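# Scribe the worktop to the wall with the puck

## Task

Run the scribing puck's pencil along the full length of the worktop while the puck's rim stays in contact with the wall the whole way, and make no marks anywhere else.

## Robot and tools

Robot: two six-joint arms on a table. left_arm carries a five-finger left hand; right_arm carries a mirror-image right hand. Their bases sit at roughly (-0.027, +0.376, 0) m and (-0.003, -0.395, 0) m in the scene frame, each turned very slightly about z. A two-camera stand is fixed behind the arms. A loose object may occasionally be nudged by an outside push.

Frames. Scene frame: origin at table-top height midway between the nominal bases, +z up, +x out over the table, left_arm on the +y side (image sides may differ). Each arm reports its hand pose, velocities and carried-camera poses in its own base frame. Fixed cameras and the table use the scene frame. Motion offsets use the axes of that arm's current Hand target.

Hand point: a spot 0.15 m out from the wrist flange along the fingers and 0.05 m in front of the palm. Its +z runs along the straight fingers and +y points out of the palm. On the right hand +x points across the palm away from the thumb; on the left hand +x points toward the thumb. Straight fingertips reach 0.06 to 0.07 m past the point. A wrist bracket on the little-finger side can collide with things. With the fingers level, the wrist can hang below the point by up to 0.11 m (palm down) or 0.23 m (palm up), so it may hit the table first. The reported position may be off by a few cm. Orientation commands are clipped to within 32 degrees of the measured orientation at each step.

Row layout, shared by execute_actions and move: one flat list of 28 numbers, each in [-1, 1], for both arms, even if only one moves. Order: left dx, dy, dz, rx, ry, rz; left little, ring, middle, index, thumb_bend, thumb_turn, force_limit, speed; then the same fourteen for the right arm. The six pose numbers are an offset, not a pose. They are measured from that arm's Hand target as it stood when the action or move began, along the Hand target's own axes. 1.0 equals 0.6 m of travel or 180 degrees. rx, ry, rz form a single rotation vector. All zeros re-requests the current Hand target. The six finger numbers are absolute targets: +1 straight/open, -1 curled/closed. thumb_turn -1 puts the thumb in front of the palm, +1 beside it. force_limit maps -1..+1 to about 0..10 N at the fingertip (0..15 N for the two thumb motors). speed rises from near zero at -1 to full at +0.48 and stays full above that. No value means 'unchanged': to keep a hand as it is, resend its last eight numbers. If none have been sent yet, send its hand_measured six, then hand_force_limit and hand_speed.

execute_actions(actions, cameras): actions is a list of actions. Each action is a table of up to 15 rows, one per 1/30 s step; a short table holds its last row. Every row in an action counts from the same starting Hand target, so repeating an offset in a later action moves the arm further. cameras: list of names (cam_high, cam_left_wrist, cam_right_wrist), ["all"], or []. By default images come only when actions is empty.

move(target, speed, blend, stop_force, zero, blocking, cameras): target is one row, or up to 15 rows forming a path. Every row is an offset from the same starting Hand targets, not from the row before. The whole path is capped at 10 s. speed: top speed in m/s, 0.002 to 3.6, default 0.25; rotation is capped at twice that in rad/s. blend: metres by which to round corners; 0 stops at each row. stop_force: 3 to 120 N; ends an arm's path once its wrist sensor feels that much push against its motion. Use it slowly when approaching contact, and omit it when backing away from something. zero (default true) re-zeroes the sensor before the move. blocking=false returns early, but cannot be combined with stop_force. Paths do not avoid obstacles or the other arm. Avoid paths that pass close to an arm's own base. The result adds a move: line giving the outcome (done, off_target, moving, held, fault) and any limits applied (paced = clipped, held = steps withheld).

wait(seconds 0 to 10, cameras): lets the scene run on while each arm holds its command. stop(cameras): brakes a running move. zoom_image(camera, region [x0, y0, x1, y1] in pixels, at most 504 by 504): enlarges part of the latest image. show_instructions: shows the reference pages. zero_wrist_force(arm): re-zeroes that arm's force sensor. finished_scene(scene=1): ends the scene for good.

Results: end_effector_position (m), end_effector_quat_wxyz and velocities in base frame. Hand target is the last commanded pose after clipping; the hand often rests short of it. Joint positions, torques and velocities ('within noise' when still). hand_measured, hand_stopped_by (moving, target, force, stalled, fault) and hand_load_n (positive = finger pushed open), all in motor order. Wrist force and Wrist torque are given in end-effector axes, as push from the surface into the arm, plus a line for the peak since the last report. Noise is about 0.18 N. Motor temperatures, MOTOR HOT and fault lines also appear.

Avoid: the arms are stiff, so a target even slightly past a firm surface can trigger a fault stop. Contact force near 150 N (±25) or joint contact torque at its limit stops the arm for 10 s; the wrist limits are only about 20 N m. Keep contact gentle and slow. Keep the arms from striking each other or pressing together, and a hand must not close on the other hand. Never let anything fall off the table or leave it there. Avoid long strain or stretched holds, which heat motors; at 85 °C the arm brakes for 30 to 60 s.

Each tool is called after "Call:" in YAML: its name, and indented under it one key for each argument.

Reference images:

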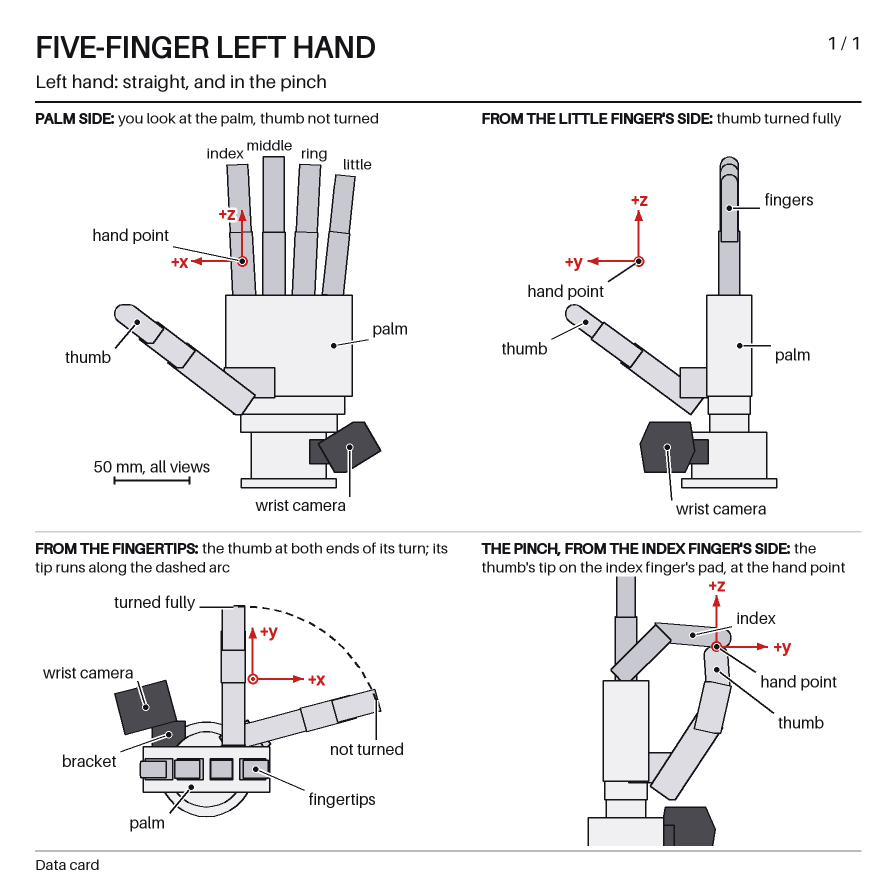

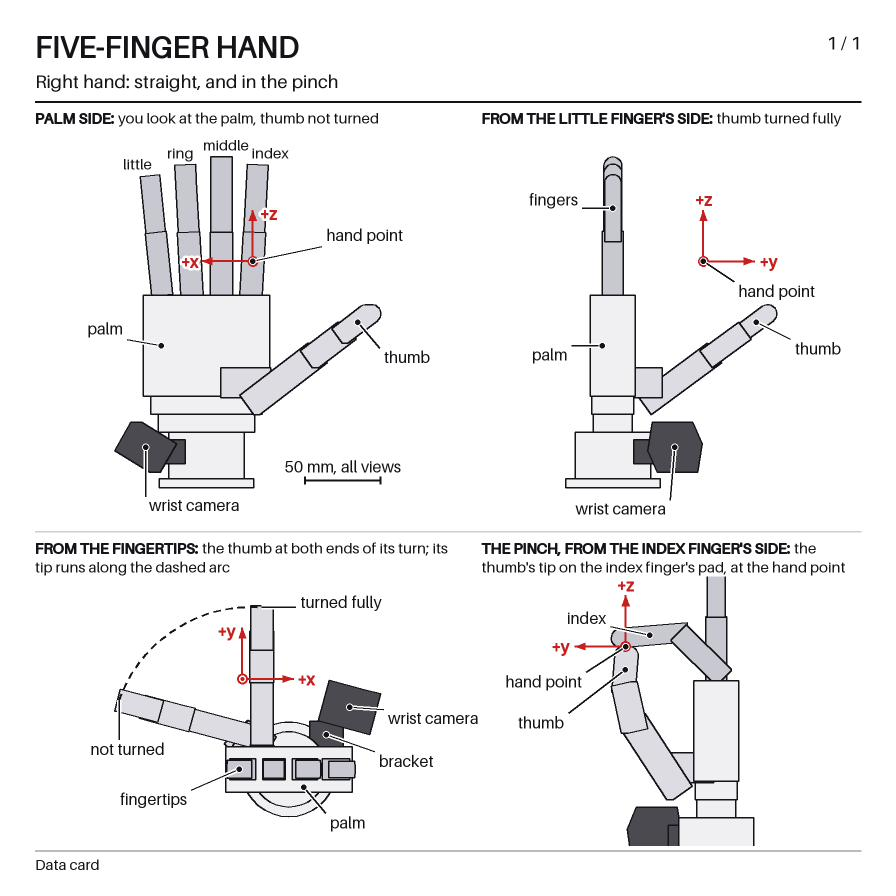

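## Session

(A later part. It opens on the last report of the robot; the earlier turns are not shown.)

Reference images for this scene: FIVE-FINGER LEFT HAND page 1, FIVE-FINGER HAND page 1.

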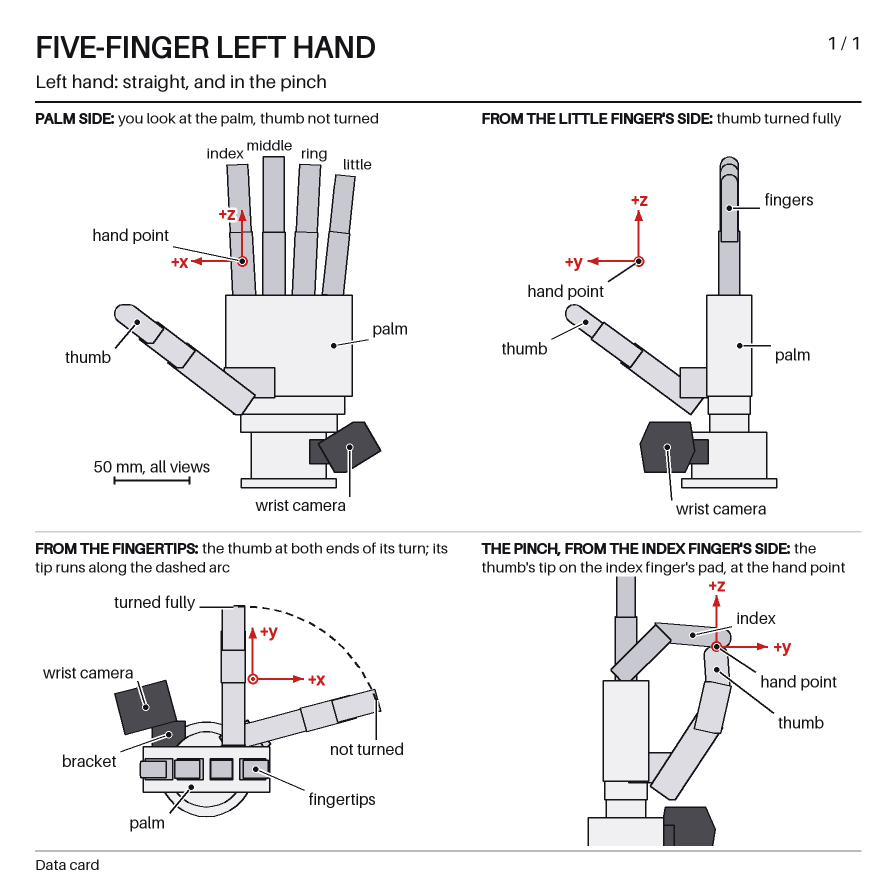

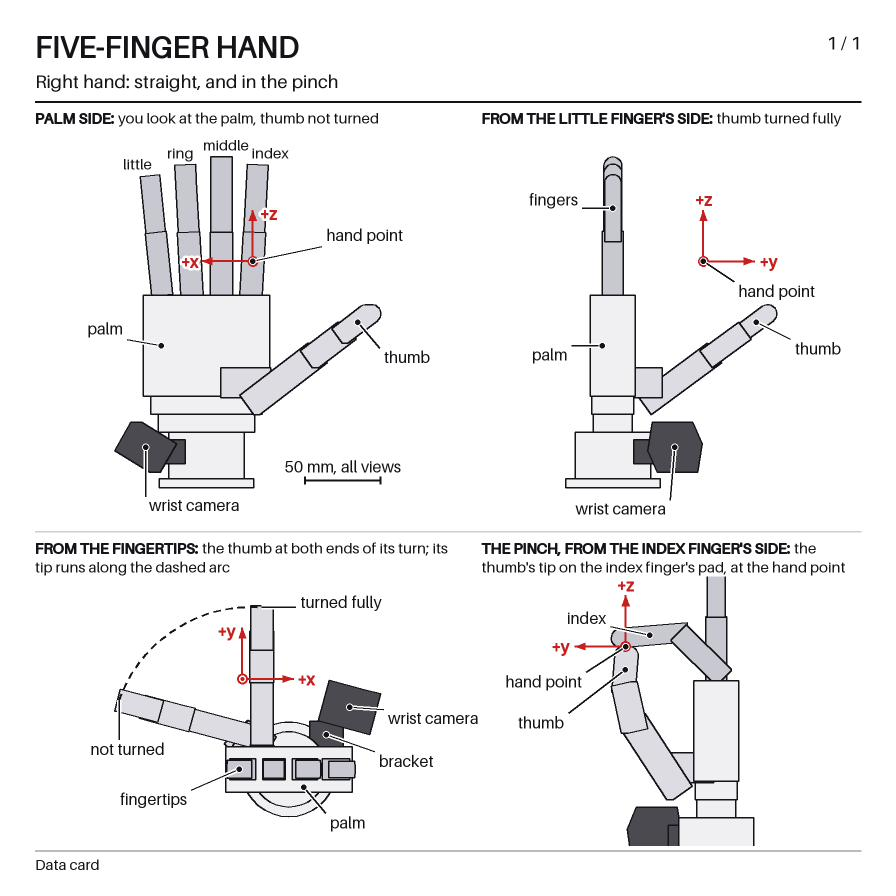

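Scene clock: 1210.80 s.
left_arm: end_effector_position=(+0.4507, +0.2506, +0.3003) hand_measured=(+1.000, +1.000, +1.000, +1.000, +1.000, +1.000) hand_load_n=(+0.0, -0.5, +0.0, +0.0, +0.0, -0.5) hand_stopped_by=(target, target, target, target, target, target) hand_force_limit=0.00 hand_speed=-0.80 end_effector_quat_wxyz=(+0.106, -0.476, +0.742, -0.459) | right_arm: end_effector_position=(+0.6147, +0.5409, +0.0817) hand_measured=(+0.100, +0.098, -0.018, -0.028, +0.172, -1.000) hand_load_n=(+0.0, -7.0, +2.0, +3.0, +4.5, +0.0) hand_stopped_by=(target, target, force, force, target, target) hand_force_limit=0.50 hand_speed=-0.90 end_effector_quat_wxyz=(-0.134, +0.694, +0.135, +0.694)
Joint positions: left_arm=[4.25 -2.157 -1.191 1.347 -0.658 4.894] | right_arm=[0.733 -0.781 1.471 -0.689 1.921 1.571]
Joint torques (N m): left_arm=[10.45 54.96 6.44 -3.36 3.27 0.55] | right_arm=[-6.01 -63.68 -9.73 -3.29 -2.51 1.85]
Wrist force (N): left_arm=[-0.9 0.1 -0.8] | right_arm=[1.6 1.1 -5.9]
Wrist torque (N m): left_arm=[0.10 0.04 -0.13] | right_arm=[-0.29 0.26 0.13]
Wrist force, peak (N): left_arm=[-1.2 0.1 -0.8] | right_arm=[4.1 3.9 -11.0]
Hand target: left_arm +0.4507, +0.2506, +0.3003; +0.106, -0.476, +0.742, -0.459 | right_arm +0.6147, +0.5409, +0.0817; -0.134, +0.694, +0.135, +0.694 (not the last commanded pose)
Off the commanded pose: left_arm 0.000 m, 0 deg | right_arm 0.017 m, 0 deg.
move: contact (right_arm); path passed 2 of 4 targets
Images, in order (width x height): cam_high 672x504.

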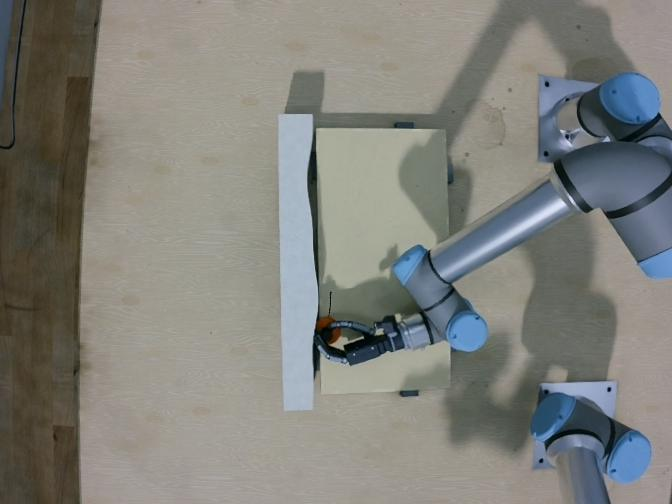

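Call:
move:
  target: [0,0,0,0,0,0,1,1,1,1,1,1,0,-0.8, 0,0,0,0,0,0,-0.05,-0.05,-0.6,-0.6,0.17,-1,0.5,-0.9]
  cameras: ["all"]

Call:
zoom_image:
  camera: "cam_high"
  region: [300, 290, 370, 360]

Call:
zoom_image:
  camera: "cam_left_wrist"
  region: [290, 130, 430, 270]

Scene clock: 1218.23 s.
left_arm: end_effector_position=(+0.4507, +0.2506, +0.3003) hand_measured=(+1.000, +1.000, +1.000, +1.000, +1.000, +1.000) hand_load_n=(+0.0, +0.0, +0.0, +0.0, +0.0, -0.5) hand_stopped_by=(target, target, target, target, target, target) hand_force_limit=0.00 hand_speed=-0.80 end_effector_quat_wxyz=(+0.106, -0.476, +0.742, -0.459) | right_arm: end_effector_position=(+0.6147, +0.5409, +0.0817) hand_measured=(-0.050, -0.050, -0.062, -0.070, +0.174, -1.000) hand_load_n=(+0.0, +0.5, +7.5, +7.0, +15.5, +0.5) hand_stopped_by=(target, target, force, force, target, target) hand_force_limit=0.50 hand_speed=-0.90 end_effector_quat_wxyz=(-0.134, +0.694, +0.135, +0.694)
Joint positions: left_arm=[4.25 -2.157 -1.191 1.347 -0.658 4.894] | right_arm=[0.733 -0.781 1.471 -0.689 1.921 1.571]
Joint torques (N m): left_arm=[10.78 54.83 6.65 -3.41 3.27 0.67] | right_arm=[-6.2 -63.85 -11.42 -0.9 0.98 1.08]
Wrist force (N): left_arm=[-1.0 0.1 -0.8] | right_arm=[1.3 -0.4 -0.3]
Wrist torque (N m): left_arm=[0.10 0.06 -0.14] | right_arm=[-0.17 -0.03 0.06]
Wrist force, peak (N): left_arm=[-1.1 0.2 -0.9] | right_arm=[1.1 1.8 -6.6]
Hand target: left_arm +0.4507, +0.2506, +0.3003; +0.106, -0.476, +0.742, -0.459 | right_arm +0.6147, +0.5409, +0.0817; -0.134, +0.694, +0.135, +0.694
Off the commanded pose: left_arm 0.000 m, 0 deg | right_arm 0.000 m, 0 deg.
move: done

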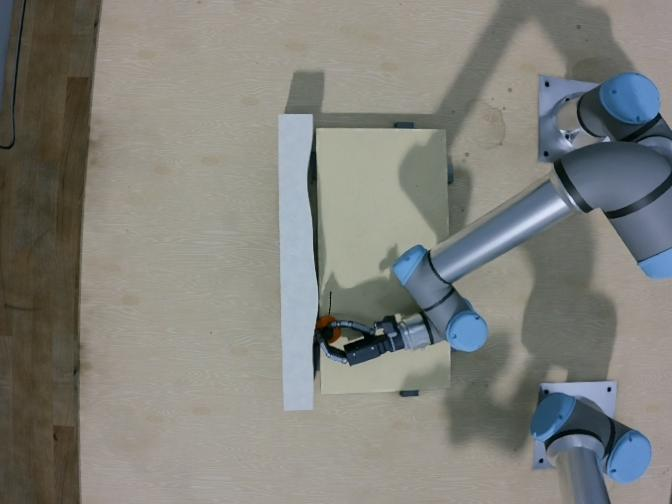

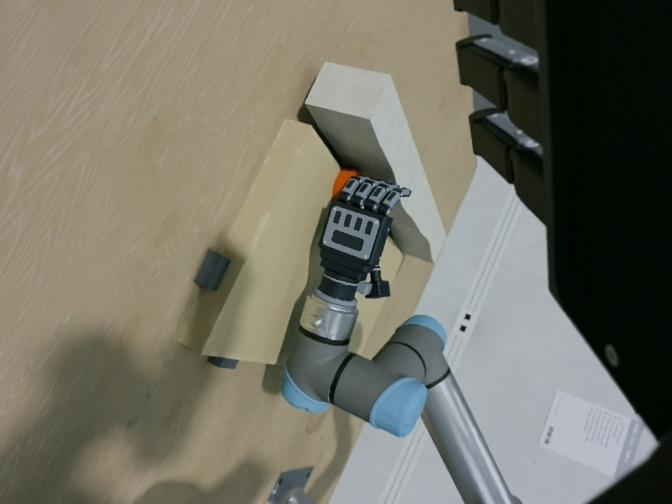

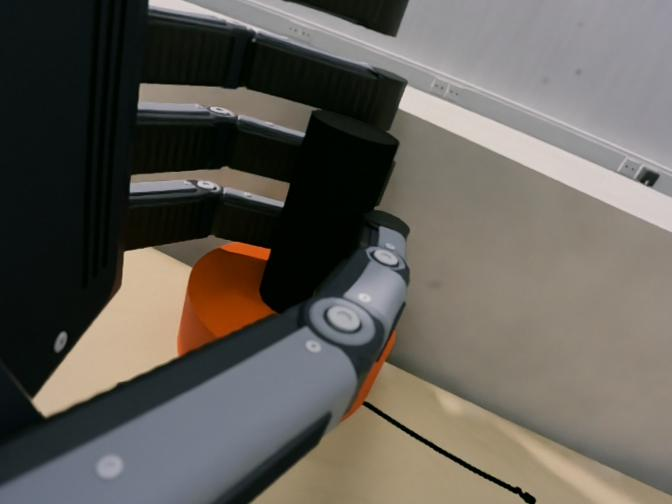

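Scaled by 7.200 from the camera's 672x504 image, which has a finer 960x720 frame.

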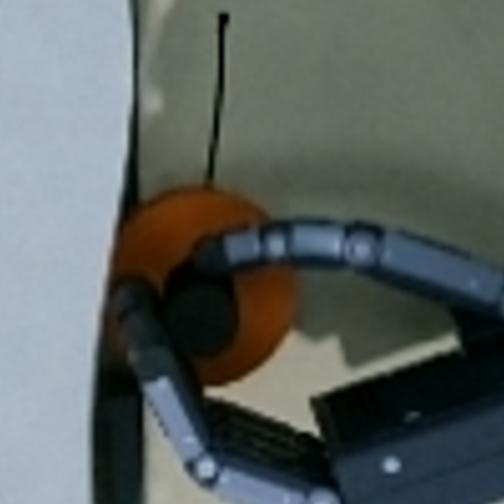

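Scaled by 3.600 from the camera's 672x504 image, which has a finer 960x720 frame.

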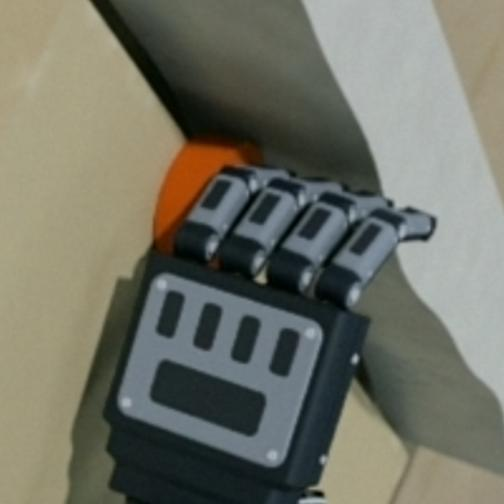

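Call:
move:
  target: [0,0,0,0,0,0,1,1,1,1,1,1,0,-0.8, 0,0,0,0,0,0,-0.05,-0.05,-0.05,-0.05,0.35,-1,0.3,-0.6]
  cameras: []

Call:
move:
  target: [0,0,0,0,0,0,1,1,1,1,1,1,0,-0.8, 0,-0.0144,-0.0116,0,0,0,0.08,0.12,0.15,0.15,0.35,-1,0.3,-0.5]
  cameras: ["all"]
  speed: 0.03

Call:
zoom_image:
  camera: "cam_high"
  region: [300, 290, 370, 360]

Scene clock: 1249.10 s.
left_arm: end_effector_position=(+0.4507, +0.2506, +0.3003) hand_measured=(+1.000, +1.000, +1.000, +1.000, +1.000, +1.000) hand_load_n=(+0.0, +0.0, +0.0, +0.0, +0.0, +0.0) hand_stopped_by=(target, target, target, target, target, target) hand_force_limit=0.00 hand_speed=-0.80 end_effector_quat_wxyz=(+0.106, -0.476, +0.742, -0.459) | right_arm: end_effector_position=(+0.6147, +0.5409, +0.0817) hand_measured=(-0.050, -0.050, -0.050, -0.050, +0.350, -1.000) hand_load_n=(+0.0, +0.0, +0.5, +0.0, +0.0, +0.0) hand_stopped_by=(target, target, target, target, target, target) hand_force_limit=0.30 hand_speed=-0.60 end_effector_quat_wxyz=(-0.134, +0.694, +0.135, +0.694)
Joint positions: left_arm=[4.25 -2.157 -1.191 1.347 -0.658 4.894] | right_arm=[0.733 -0.781 1.471 -0.689 1.921 1.571]
Joint torques (N m): left_arm=[10.11 53.81 6.88 -3.28 3.3 0.57] | right_arm=[-4.94 -62.36 -12.64 -0.46 1.3 0.14]
Wrist force (N): left_arm=[-1.0 0.3 -0.8] | right_arm=[1.0 -0.6 -0.2]
Wrist torque (N m): left_arm=[0.14 0.06 -0.16] | right_arm=[-0.15 0.00 0.04]
Wrist force, peak (N): left_arm=[-1.2 0.4 -0.9] | right_arm=[1.9 -0.6 0.1]
Hand target: left_arm +0.4507, +0.2506, +0.3003; +0.106, -0.476, +0.742, -0.459 | right_arm +0.6147, +0.5409, +0.0817; -0.134, +0.694, +0.135, +0.694
Off the commanded pose: left_arm 0.000 m, 0 deg | right_arm 0.000 m, 0 deg.
move: done
No camera images: "cameras" was empty.

Scene clock: 1249.90 s.
left_arm: end_effector_position=(+0.4507, +0.2506, +0.3003) hand_measured=(+1.000, +1.000, +1.000, +1.000, +1.000, +1.000) hand_load_n=(+0.0, +0.0, +0.0, +0.0, +0.0, -0.5) hand_stopped_by=(target, target, target, target, target, target) hand_force_limit=0.00 hand_speed=-0.80 end_effector_quat_wxyz=(+0.106, -0.476, +0.742, -0.459) | right_arm: end_effector_position=(+0.6051, +0.5463, +0.0817) hand_measured=(+0.080, +0.120, +0.150, +0.150, +0.350, -1.000) hand_load_n=(+0.0, +0.0, +0.0, +0.0, +0.0, +0.5) hand_stopped_by=(target, target, target, target, target, target) hand_force_limit=0.30 hand_speed=-0.50 end_effector_quat_wxyz=(-0.134, +0.694, +0.135, +0.694)
Joint positions: left_arm=[4.25 -2.157 -1.191 1.347 -0.658 4.894] | right_arm=[0.75 -0.783 1.475 -0.691 1.938 1.571]
Joint torques (N m): left_arm=[10.02 54.69 6.81 -3.26 3.37 0.69] | right_arm=[10.4 -63.86 -7.54 -3.04 1.51 0.57]
Wrist force (N): left_arm=[-1.0 0.4 -0.8] | right_arm=[1.4 -1.0 0.0]
Wrist torque (N m): left_arm=[0.15 0.06 -0.15] | right_arm=[-0.23 -0.07 0.05]
Wrist force, peak (N): left_arm=[-1.1 0.4 -0.9] | right_arm=[0.7 3.8 -13.8]
Hand target: left_arm +0.4507, +0.2506, +0.3003; +0.106, -0.476, +0.742, -0.459 | right_arm +0.6050, +0.5463, +0.0817; -0.134, +0.694, +0.135, +0.694
Off the commanded pose: left_arm 0.000 m, 0 deg | right_arm 0.000 m, 0 deg.
move: done

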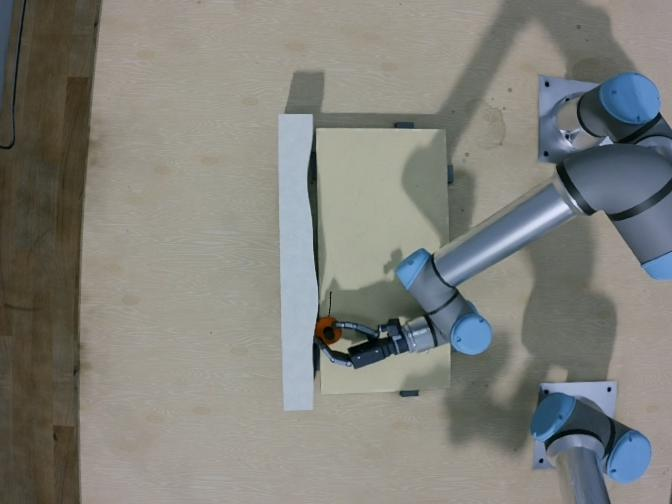

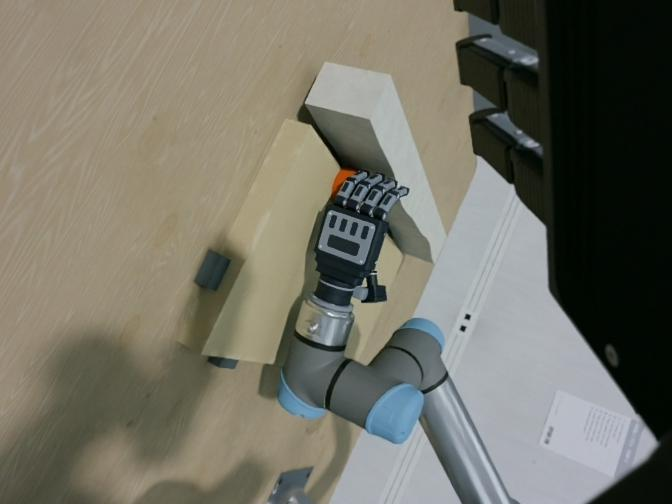

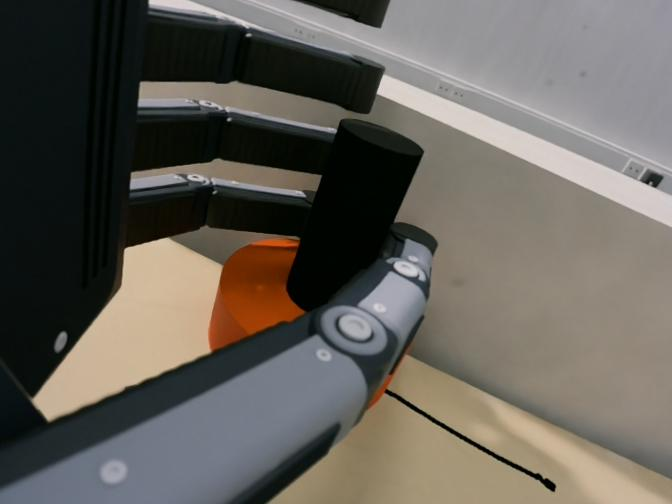

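Scaled by 7.200 from the camera's 672x504 image, which has a finer 960x720 frame.

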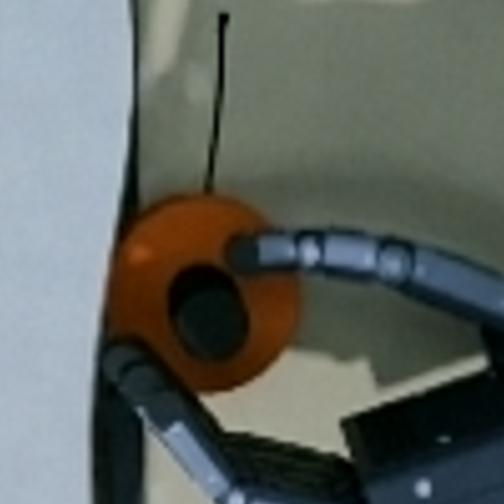

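Call:
move:
  target: [0,0,0,0,0,0,1,1,1,1,1,1,0,-0.8, 0,0.0083,-0.0092,-0.039,0,0,0.08,0.12,0.15,0.15,0.35,-1,0.3,-0.5]
  cameras: ["all"]
  speed: 0.03
  stop_force: 4

Call:
zoom_image:
  camera: "cam_high"
  region: [300, 290, 370, 360]

Scene clock: 1302.67 s.
left_arm: end_effector_position=(+0.4507, +0.2506, +0.3003) hand_measured=(+1.000, +1.000, +1.000, +1.000, +1.000, +1.000) hand_load_n=(+0.0, +0.0, +0.0, +0.0, +0.0, +0.0) hand_stopped_by=(target, target, target, target, target, target) hand_force_limit=0.00 hand_speed=-0.80 end_effector_quat_wxyz=(+0.106, -0.476, +0.742, -0.459) | right_arm: end_effector_position=(+0.6017, +0.5396, +0.0817) hand_measured=(+0.080, +0.120, +0.150, +0.150, +0.350, -1.000) hand_load_n=(+0.0, +0.0, +0.0, +0.0, +0.0, +0.0) hand_stopped_by=(target, target, target, target, target, target) hand_force_limit=0.30 hand_speed=-0.50 end_effector_quat_wxyz=(-0.092, +0.701, +0.092, +0.701)
Joint positions: left_arm=[4.25 -2.157 -1.191 1.347 -0.658 4.894] | right_arm=[0.786 -0.751 1.409 -0.658 2.097 1.571]
Joint torques (N m): left_arm=[10.08 54.57 6.8 -3.27 3.33 0.79] | right_arm=[10.68 -23.73 -30.21 0.22 1.97 2]
Wrist force (N): left_arm=[-1.0 0.4 -0.9] | right_arm=[1.2 -0.7 -0.1]
Wrist torque (N m): left_arm=[0.17 0.06 -0.15] | right_arm=[-0.19 -0.01 0.05]
Wrist force, peak (N): left_arm=[-1.2 0.0 -0.9] | right_arm=[1.3 -1.2 0.2]
Hand target: left_arm +0.4507, +0.2506, +0.3003; +0.106, -0.476, +0.742, -0.459 | right_arm +0.6017, +0.5396, +0.0817; -0.092, +0.701, +0.092, +0.701
Off the commanded pose: left_arm 0.000 m, 0 deg | right_arm 0.000 m, 0 deg.
move: done

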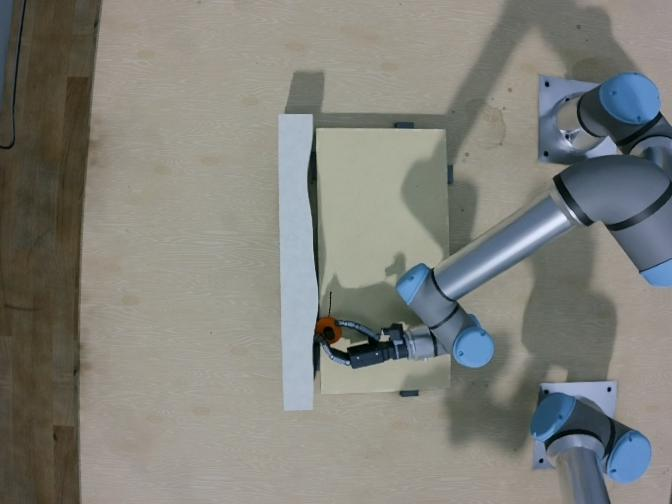

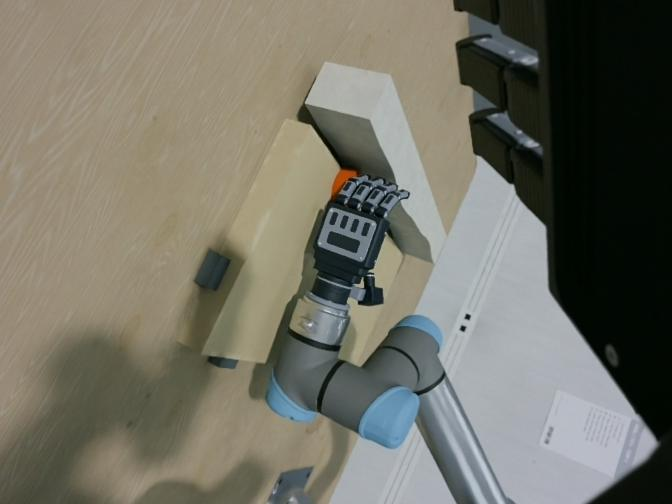

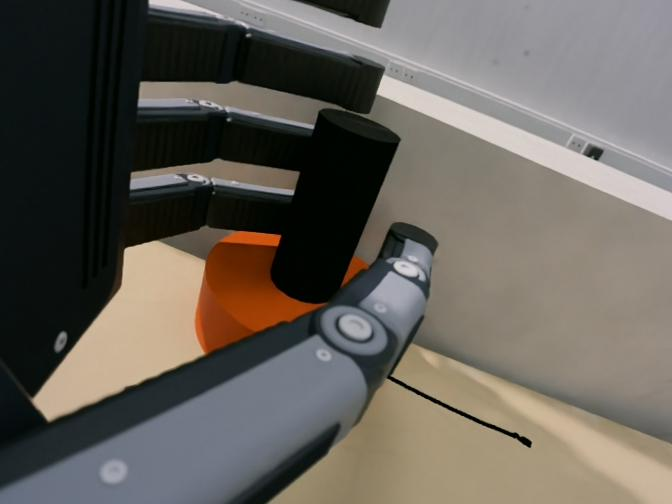

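Scaled by 7.200 from the camera's 672x504 image, which has a finer 960x720 frame.

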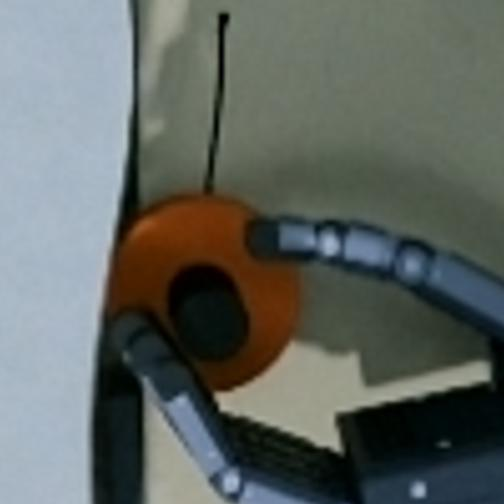

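Call:
execute_actions:
  actions: []
  cameras: ["cam_high"]

Call:
zoom_image:
  camera: "cam_high"
  region: [300, 290, 370, 360]

Scene clock: 1338.30 s.
left_arm: end_effector_position=(+0.4507, +0.2506, +0.3003) hand_measured=(+1.000, +1.000, +1.000, +1.000, +1.000, +1.000) hand_load_n=(+0.0, +0.0, +0.0, +0.0, +0.0, -0.5) hand_stopped_by=(target, target, target, target, target, target) hand_force_limit=0.00 hand_speed=-0.80 end_effector_quat_wxyz=(+0.106, -0.476, +0.742, -0.459) | right_arm: end_effector_position=(+0.6017, +0.5396, +0.0817) hand_measured=(+0.080, +0.120, +0.150, +0.150, +0.350, -1.000) hand_load_n=(+0.0, +0.0, +0.0, +0.0, +0.0, +0.0) hand_stopped_by=(target, target, target, target, target, target) hand_force_limit=0.30 hand_speed=-0.50 end_effector_quat_wxyz=(-0.092, +0.701, +0.092, +0.701)
Joint positions: left_arm=[4.25 -2.157 -1.191 1.347 -0.658 4.894] | right_arm=[0.786 -0.751 1.409 -0.658 2.097 1.571]
Joint velocities: within noise
Joint torques (N m): left_arm=[9.93 54.47 6.39 -3.18 3.29 0.72] | right_arm=[10.87 -24.36 -29.9 0.14 1.89 2.03]
Motor temperatures (°C): left_arm=[37 44 35 45 43 53] | right_arm=[41 33 38 39 41 42]
Wrist force (N): left_arm=[-1.0 0.0 -0.8] | right_arm=[1.2 -0.5 0.2]
Wrist torque (N m): left_arm=[0.11 0.05 -0.14] | right_arm=[-0.17 -0.01 0.05]
Wrist force, peak (N): left_arm=[-1.1 0.3 -0.9] | right_arm=[1.7 -0.8 0.0]
Hand target: left_arm +0.4507, +0.2506, +0.3003; +0.106, -0.476, +0.742, -0.459 | right_arm +0.6017, +0.5396, +0.0817; -0.092, +0.701, +0.092, +0.701
Off the commanded pose: left_arm 0.000 m, 0 deg | right_arm 0.000 m, 0 deg.
Images, in order (width x height): cam_high 672x504.

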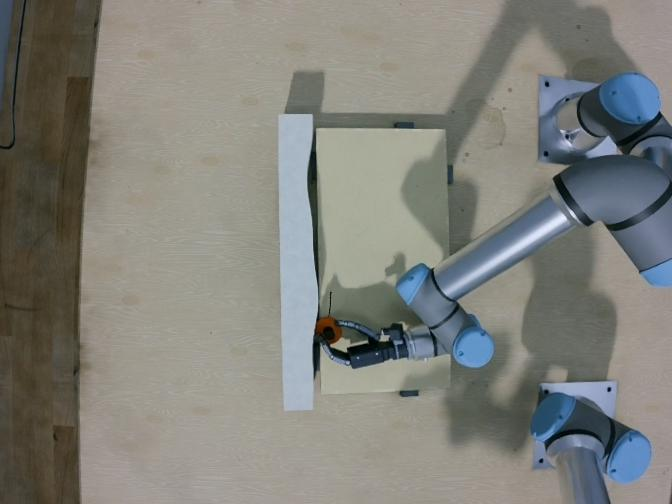

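Scaled by 7.200 from the camera's 672x504 image, which has a finer 960x720 frame.

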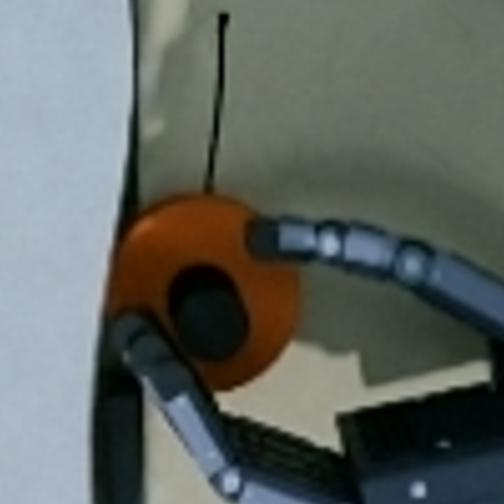

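Call:
move:
  target: [0,0,0,0,0,0,1,1,1,1,1,1,0,-0.8,0,0,0,0,0,0,0.08,0.12,0.15,0.15,0.15,-1,-0.6,-0.8]
  cameras: ["cam_high"]

Call:
zoom_image:
  camera: "cam_high"
  region: [300, 290, 370, 360]

Scene clock: 1343.50 s.
left_arm: end_effector_position=(+0.4507, +0.2506, +0.3003) hand_measured=(+1.000, +1.000, +1.000, +1.000, +1.000, +1.000) hand_load_n=(+0.0, +0.0, +0.0, -0.5, -0.5, +0.0) hand_stopped_by=(target, target, target, target, target, target) hand_force_limit=0.00 hand_speed=-0.80 end_effector_quat_wxyz=(+0.106, -0.476, +0.742, -0.459) | right_arm: end_effector_position=(+0.6017, +0.5396, +0.0817) hand_measured=(+0.080, +0.120, +0.150, +0.150, +0.150, -1.000) hand_load_n=(+0.0, +0.0, +0.0, +0.0, +0.0, +0.0) hand_stopped_by=(target, target, target, target, target, target) hand_force_limit=-0.60 hand_speed=-0.80 end_effector_quat_wxyz=(-0.092, +0.701, +0.092, +0.701)
Joint positions: left_arm=[4.25 -2.157 -1.191 1.347 -0.658 4.894] | right_arm=[0.786 -0.751 1.409 -0.658 2.097 1.571]
Joint torques (N m): left_arm=[10.3 54.62 6.78 -3.2 3.18 0.64] | right_arm=[10.55 -24.33 -28.41 0.1 1.7 1.94]
Wrist force (N): left_arm=[-0.8 0.3 -0.8] | right_arm=[0.8 -1.0 0.3]
Wrist torque (N m): left_arm=[0.13 0.03 -0.13] | right_arm=[-0.25 0.01 0.02]
Wrist force, peak (N): left_arm=[-1.1 0.0 -1.0] | right_arm=[1.4 -1.2 0.0]
Hand target: left_arm +0.4507, +0.2506, +0.3003; +0.106, -0.476, +0.742, -0.459 | right_arm +0.6017, +0.5396, +0.0817; -0.092, +0.701, +0.092, +0.701
Off the commanded pose: left_arm 0.000 m, 0 deg | right_arm 0.000 m, 0 deg.
move: done
Images, in order (width x height): cam_high 672x504.

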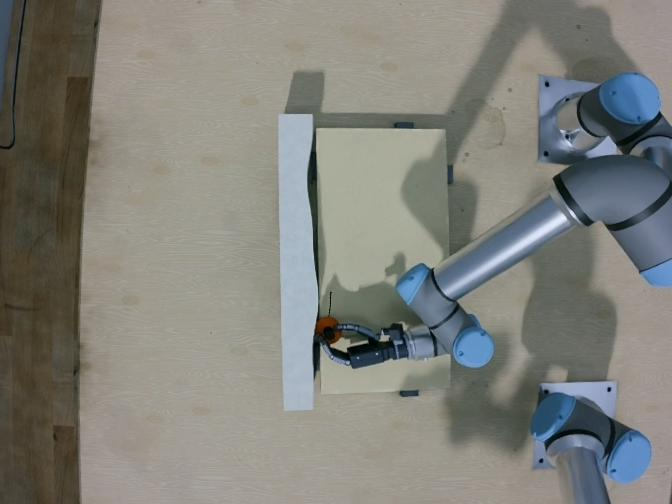

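Scaled by 7.200 from the camera's 672x504 image, which has a finer 960x720 frame.

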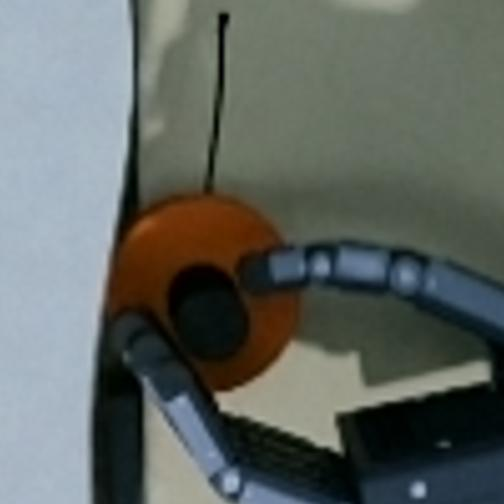

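Call:
move:
  target: [0,0,0,0,0,0,1,1,1,1,1,1,0,-0.8,0,0.00222,0.00203,0,0,0,0.06,0.10,0.15,0.15,0.13,-1,-0.6,-0.8]
  cameras: ["cam_high"]
  speed: 0.01

Call:
zoom_image:
  camera: "cam_high"
  region: [300, 290, 370, 360]

Scene clock: 1354.67 s.
left_arm: end_effector_position=(+0.4507, +0.2506, +0.3003) hand_measured=(+1.000, +1.000, +1.000, +1.000, +1.000, +1.000) hand_load_n=(-0.5, +0.0, -0.5, +0.0, +0.0, +0.0) hand_stopped_by=(target, target, target, target, target, target) hand_force_limit=0.00 hand_speed=-0.80 end_effector_quat_wxyz=(+0.106, -0.476, +0.742, -0.459) | right_arm: end_effector_position=(+0.6032, +0.5387, +0.0817) hand_measured=(+0.060, +0.100, +0.150, +0.150, +0.130, -1.000) hand_load_n=(+0.0, +0.0, +0.0, +0.0, +0.0, +0.0) hand_stopped_by=(target, target, target, target, target, target) hand_force_limit=-0.60 hand_speed=-0.80 end_effector_quat_wxyz=(-0.092, +0.701, +0.092, +0.701)
Joint positions: left_arm=[4.25 -2.157 -1.191 1.347 -0.658 4.894] | right_arm=[0.783 -0.751 1.409 -0.658 2.094 1.571]
Joint torques (N m): left_arm=[10.34 54.32 7.58 -3.2 3.2 0.74] | right_arm=[-6.65 -24.46 -29.28 0.21 -1.63 1.85]
Wrist force (N): left_arm=[-0.8 0.1 -0.9] | right_arm=[0.9 -0.4 -0.1]
Wrist torque (N m): left_arm=[0.14 0.03 -0.13] | right_arm=[-0.13 0.03 0.03]
Wrist force, peak (N): left_arm=[-1.1 0.1 -0.9] | right_arm=[1.6 -0.6 0.0]
Hand target: left_arm +0.4507, +0.2506, +0.3003; +0.106, -0.476, +0.742, -0.459 | right_arm +0.6033, +0.5386, +0.0817; -0.092, +0.701, +0.092, +0.701
Off the commanded pose: left_arm 0.000 m, 0 deg | right_arm 0.000 m, 0 deg.
move: done
Images, in order (width x height): cam_high 672x504.

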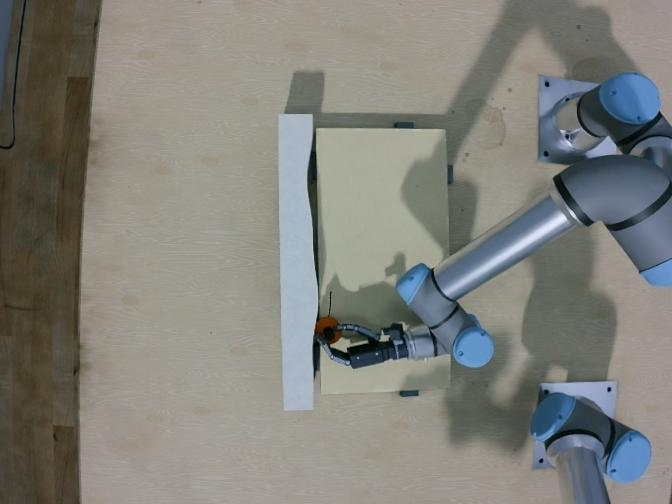

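Scaled by 7.200 from the camera's 672x504 image, which has a finer 960x720 frame.

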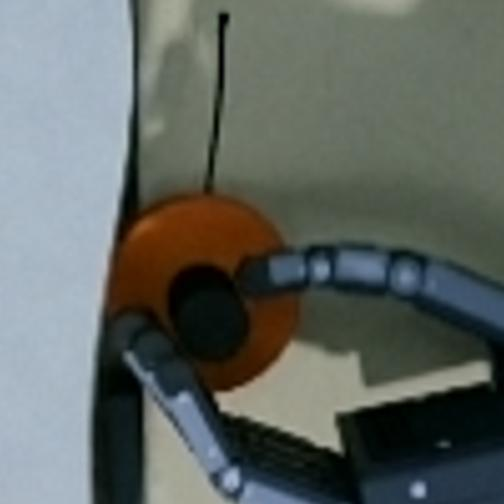

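Call:
move:
  target: [0,0,0,0,0,0,1,1,1,1,1,1,0,-0.8,0,0,0,0,0,0,0.02,0.05,-0.3,-0.3,0.13,-1,-0.6,-0.92]
  cameras: ["cam_high"]
  speed: 0.01

Call:
zoom_image:
  camera: "cam_high"
  region: [300, 290, 370, 360]

Scene clock: 1358.97 s.
left_arm: end_effector_position=(+0.4507, +0.2506, +0.3003) hand_measured=(+1.000, +1.000, +1.000, +1.000, +1.000, +1.000) hand_load_n=(+0.0, +0.0, +0.0, +0.0, -0.5, +0.0) hand_stopped_by=(target, target, target, target, target, target) hand_force_limit=0.00 hand_speed=-0.80 end_effector_quat_wxyz=(+0.106, -0.476, +0.742, -0.459) | right_arm: end_effector_position=(+0.6033, +0.5386, +0.0817) hand_measured=(+0.020, +0.050, +0.054, +0.070, +0.132, -1.000) hand_load_n=(+0.0, +0.0, +3.5, +1.5, +4.0, +0.0) hand_stopped_by=(target, target, force, force, target, target) hand_force_limit=-0.60 hand_speed=-0.92 end_effector_quat_wxyz=(-0.092, +0.701, +0.092, +0.701)
Joint positions: left_arm=[4.25 -2.157 -1.191 1.347 -0.658 4.894] | right_arm=[0.783 -0.751 1.409 -0.658 2.094 1.571]
Joint torques (N m): left_arm=[10.24 54.29 7.33 -3.07 3.15 0.76] | right_arm=[-6.68 -24.59 -27.66 -0.13 -1.72 1.04]
Wrist force (N): left_arm=[-0.8 0.3 -0.9] | right_arm=[-0.1 -0.3 -0.4]
Wrist torque (N m): left_arm=[0.13 0.03 -0.13] | right_arm=[-0.11 0.04 0.03]
Wrist force, peak (N): left_arm=[-1.2 0.4 -0.9] | right_arm=[2.5 -0.8 0.4]
Hand target: left_arm +0.4507, +0.2506, +0.3003; +0.106, -0.476, +0.742, -0.459 | right_arm +0.6033, +0.5386, +0.0817; -0.092, +0.701, +0.092, +0.701
Off the commanded pose: left_arm 0.000 m, 0 deg | right_arm 0.000 m, 0 deg.
move: done
Images, in order (width x height): cam_high 672x504.

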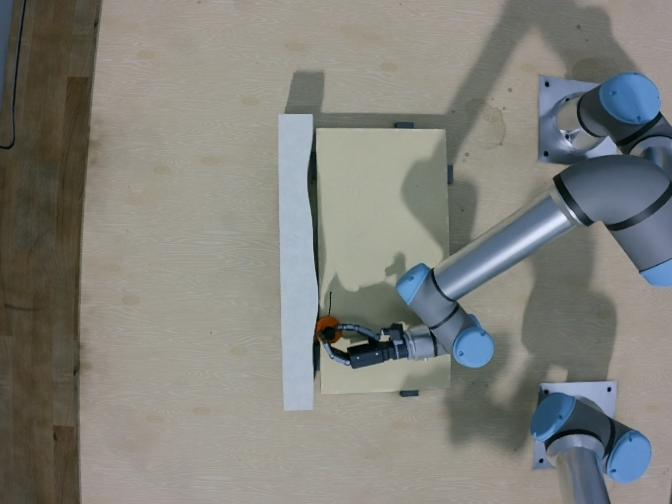

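Scaled by 7.200 from the camera's 672x504 image, which has a finer 960x720 frame.

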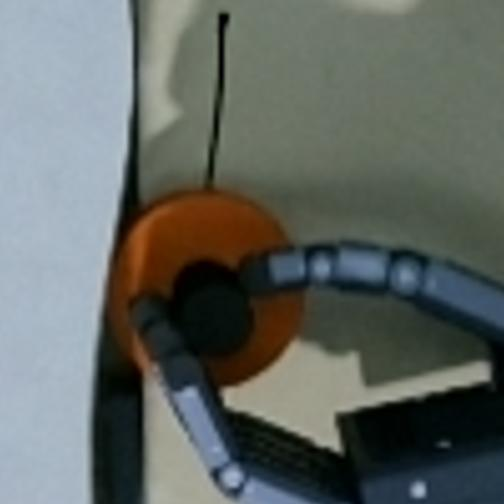

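Call:
move:
  target: [0,0,0,0,0,0,1,1,1,1,1,1,0,-0.8,0,0,0,0,0,0,0.02,0.05,-0.5,-0.5,0.13,-1,0.3,-0.9]
  cameras: ["cam_high"]
  speed: 0.01

Call:
zoom_image:
  camera: "cam_high"
  region: [300, 290, 370, 360]

Scene clock: 1365.93 s.
left_arm: end_effector_position=(+0.4507, +0.2506, +0.3003) hand_measured=(+1.000, +1.000, +1.000, +1.000, +1.000, +1.000) hand_load_n=(+0.0, +0.0, +0.0, +0.0, +0.0, +0.0) hand_stopped_by=(target, target, target, target, target, target) hand_force_limit=0.00 hand_speed=-0.80 end_effector_quat_wxyz=(+0.106, -0.476, +0.742, -0.459) | right_arm: end_effector_position=(+0.6033, +0.5386, +0.0817) hand_measured=(+0.020, +0.050, +0.038, +0.036, +0.132, -1.000) hand_load_n=(+0.0, +0.0, +5.5, +8.0, +9.0, -1.5) hand_stopped_by=(target, target, force, force, target, target) hand_force_limit=0.30 hand_speed=-0.90 end_effector_quat_wxyz=(-0.092, +0.701, +0.092, +0.701)
Joint positions: left_arm=[4.25 -2.157 -1.191 1.347 -0.658 4.894] | right_arm=[0.783 -0.751 1.409 -0.658 2.094 1.571]
Joint torques (N m): left_arm=[10.52 53.87 7.83 -3.1 3.19 0.88] | right_arm=[-6.51 -30.54 -18.75 -2.19 -1.67 0.65]
Wrist force (N): left_arm=[-1.0 0.0 -0.8] | right_arm=[2.5 -0.5 0.5]
Wrist torque (N m): left_arm=[0.11 0.06 -0.14] | right_arm=[-0.16 0.08 0.07]
Wrist force, peak (N): left_arm=[-1.2 0.4 -0.8] | right_arm=[2.9 -1.0 1.0]
Hand target: left_arm +0.4507, +0.2506, +0.3003; +0.106, -0.476, +0.742, -0.459 | right_arm +0.6033, +0.5386, +0.0817; -0.092, +0.701, +0.092, +0.701
Off the commanded pose: left_arm 0.000 m, 0 deg | right_arm 0.000 m, 0 deg.
move: done
Images, in order (width x height): cam_high 672x504.

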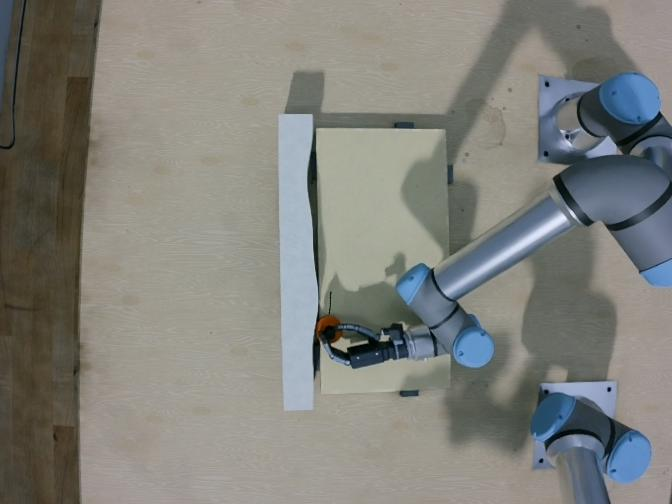

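Scaled by 7.200 from the camera's 672x504 image, which has a finer 960x720 frame.

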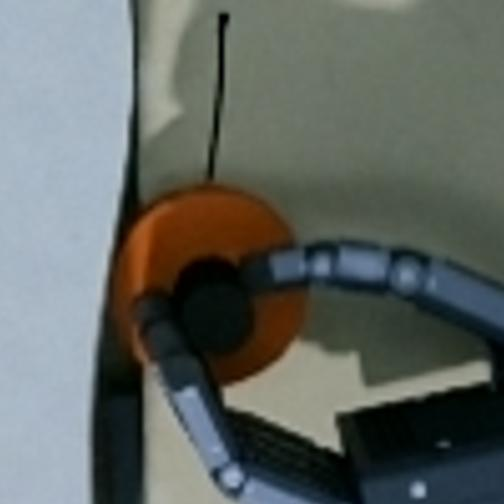

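Call:
move:
  target: [0,0,0,0,0,0,1,1,1,1,1,1,0,-0.8,-0.0003,0.0016,0.006475,0,0,0,0.02,0.05,-0.5,-0.5,0.13,-1,0.3,-0.9]
  speed: 0.005
  stop_force: 3

Call:
execute_actions:
  actions: []
  cameras: ["cam_high"]

Call:
zoom_image:
  camera: "cam_high"
  region: [300, 290, 370, 360]

Scene clock: 1375.83 s.
left_arm: end_effector_position=(+0.4507, +0.2506, +0.3003) hand_measured=(+1.000, +1.000, +1.000, +1.000, +1.000, +1.000) hand_load_n=(+0.0, +0.0, +0.0, +0.0, +0.0, +0.0) hand_stopped_by=(target, target, target, target, target, target) hand_force_limit=0.00 hand_speed=-0.80 end_effector_quat_wxyz=(+0.106, -0.476, +0.742, -0.459) | right_arm: end_effector_position=(+0.6073, +0.5387, +0.0815) hand_measured=(+0.020, +0.050, +0.038, +0.036, +0.132, -1.000) hand_load_n=(+0.0, +0.0, +5.0, +7.0, +9.5, -2.0) hand_stopped_by=(target, target, force, force, target, target) hand_force_limit=0.30 hand_speed=-0.90 end_effector_quat_wxyz=(-0.092, +0.701, +0.092, +0.701)
Joint positions: left_arm=[4.25 -2.157 -1.191 1.347 -0.658 4.894] | right_arm=[0.779 -0.746 1.401 -0.654 2.09 1.571]
Joint torques (N m): left_arm=[10.01 53.68 7.28 -2.95 3.15 0.86] | right_arm=[-9.1 -23.29 -27.68 0.57 -1.73 -0.82]
Wrist force (N): left_arm=[-0.9 0.4 -0.8] | right_arm=[3.3 -1.1 -1.7]
Wrist torque (N m): left_arm=[0.14 0.05 -0.15] | right_arm=[-0.20 0.08 0.08]
Wrist force, peak (N): left_arm=[-1.0 0.3 -1.1] | right_arm=[5.2 0.0 -1.2]
Hand target: left_arm +0.4507, +0.2506, +0.3003; +0.106, -0.476, +0.742, -0.459 | right_arm +0.6073, +0.5387, +0.0815; -0.092, +0.701, +0.092, +0.701
Off the commanded pose: left_arm 0.000 m, 0 deg | right_arm 0.000 m, 0 deg.
move: done

Scene clock: 1375.83 s.
left_arm: end_effector_position=(+0.4507, +0.2506, +0.3003) hand_measured=(+1.000, +1.000, +1.000, +1.000, +1.000, +1.000) hand_load_n=(+0.0, +0.0, +0.0, +0.0, +0.0, +0.0) hand_stopped_by=(target, target, target, target, target, target) hand_force_limit=0.00 hand_speed=-0.80 end_effector_quat_wxyz=(+0.106, -0.476, +0.742, -0.459) | right_arm: end_effector_position=(+0.6073, +0.5387, +0.0815) hand_measured=(+0.020, +0.050, +0.038, +0.036, +0.132, -1.000) hand_load_n=(+0.0, +0.0, +5.0, +7.0, +9.5, -2.0) hand_stopped_by=(target, target, force, force, target, target) hand_force_limit=0.30 hand_speed=-0.90 end_effector_quat_wxyz=(-0.092, +0.701, +0.092, +0.701)
Joint positions: left_arm=[4.25 -2.157 -1.191 1.347 -0.658 4.894] | right_arm=[0.779 -0.746 1.401 -0.654 2.09 1.571]
Joint velocities: within noise
Joint torques (N m): left_arm=[10.01 53.68 7.28 -2.95 3.15 0.86] | right_arm=[-9.1 -23.29 -27.68 0.57 -1.73 -0.82]
Motor temperatures (°C): left_arm=[36 44 35 45 43 53] | right_arm=[40 33 38 39 41 42]
Wrist force (N): left_arm=[-0.9 0.4 -0.8] | right_arm=[3.3 -1.1 -1.7]
Wrist torque (N m): left_arm=[0.14 0.05 -0.15] | right_arm=[-0.20 0.08 0.08]
Wrist force, peak (N): left_arm=[-0.9 0.4 -0.8] | right_arm=[3.3 -1.1 -1.7]
Hand target: left_arm +0.4507, +0.2506, +0.3003; +0.106, -0.476, +0.742, -0.459 | right_arm +0.6073, +0.5387, +0.0815; -0.092, +0.701, +0.092, +0.701
Off the commanded pose: left_arm 0.000 m, 0 deg | right_arm 0.000 m, 0 deg.
Images, in order (width x height): cam_high 672x504.

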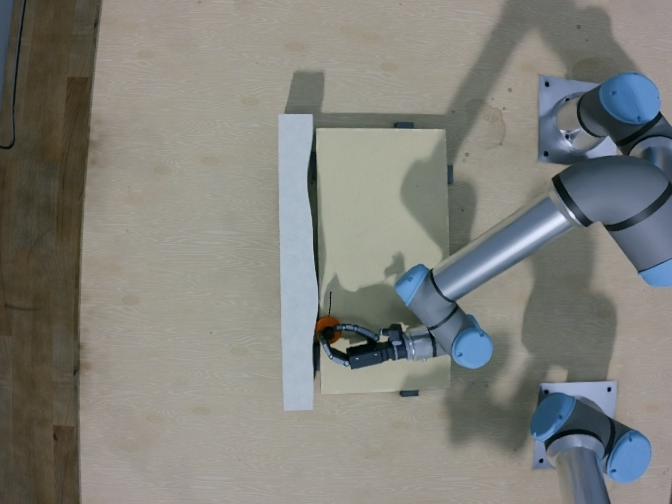

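Scaled by 7.200 from the camera's 672x504 image, which has a finer 960x720 frame.

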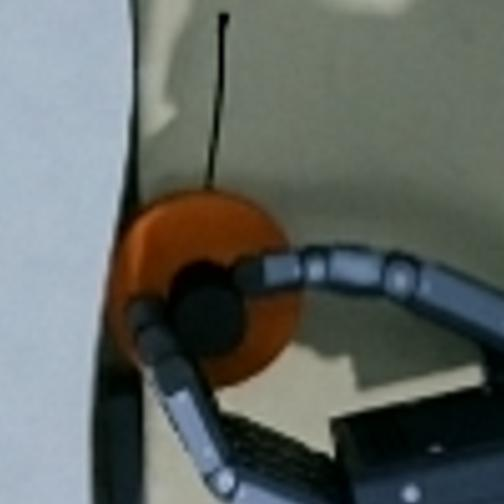

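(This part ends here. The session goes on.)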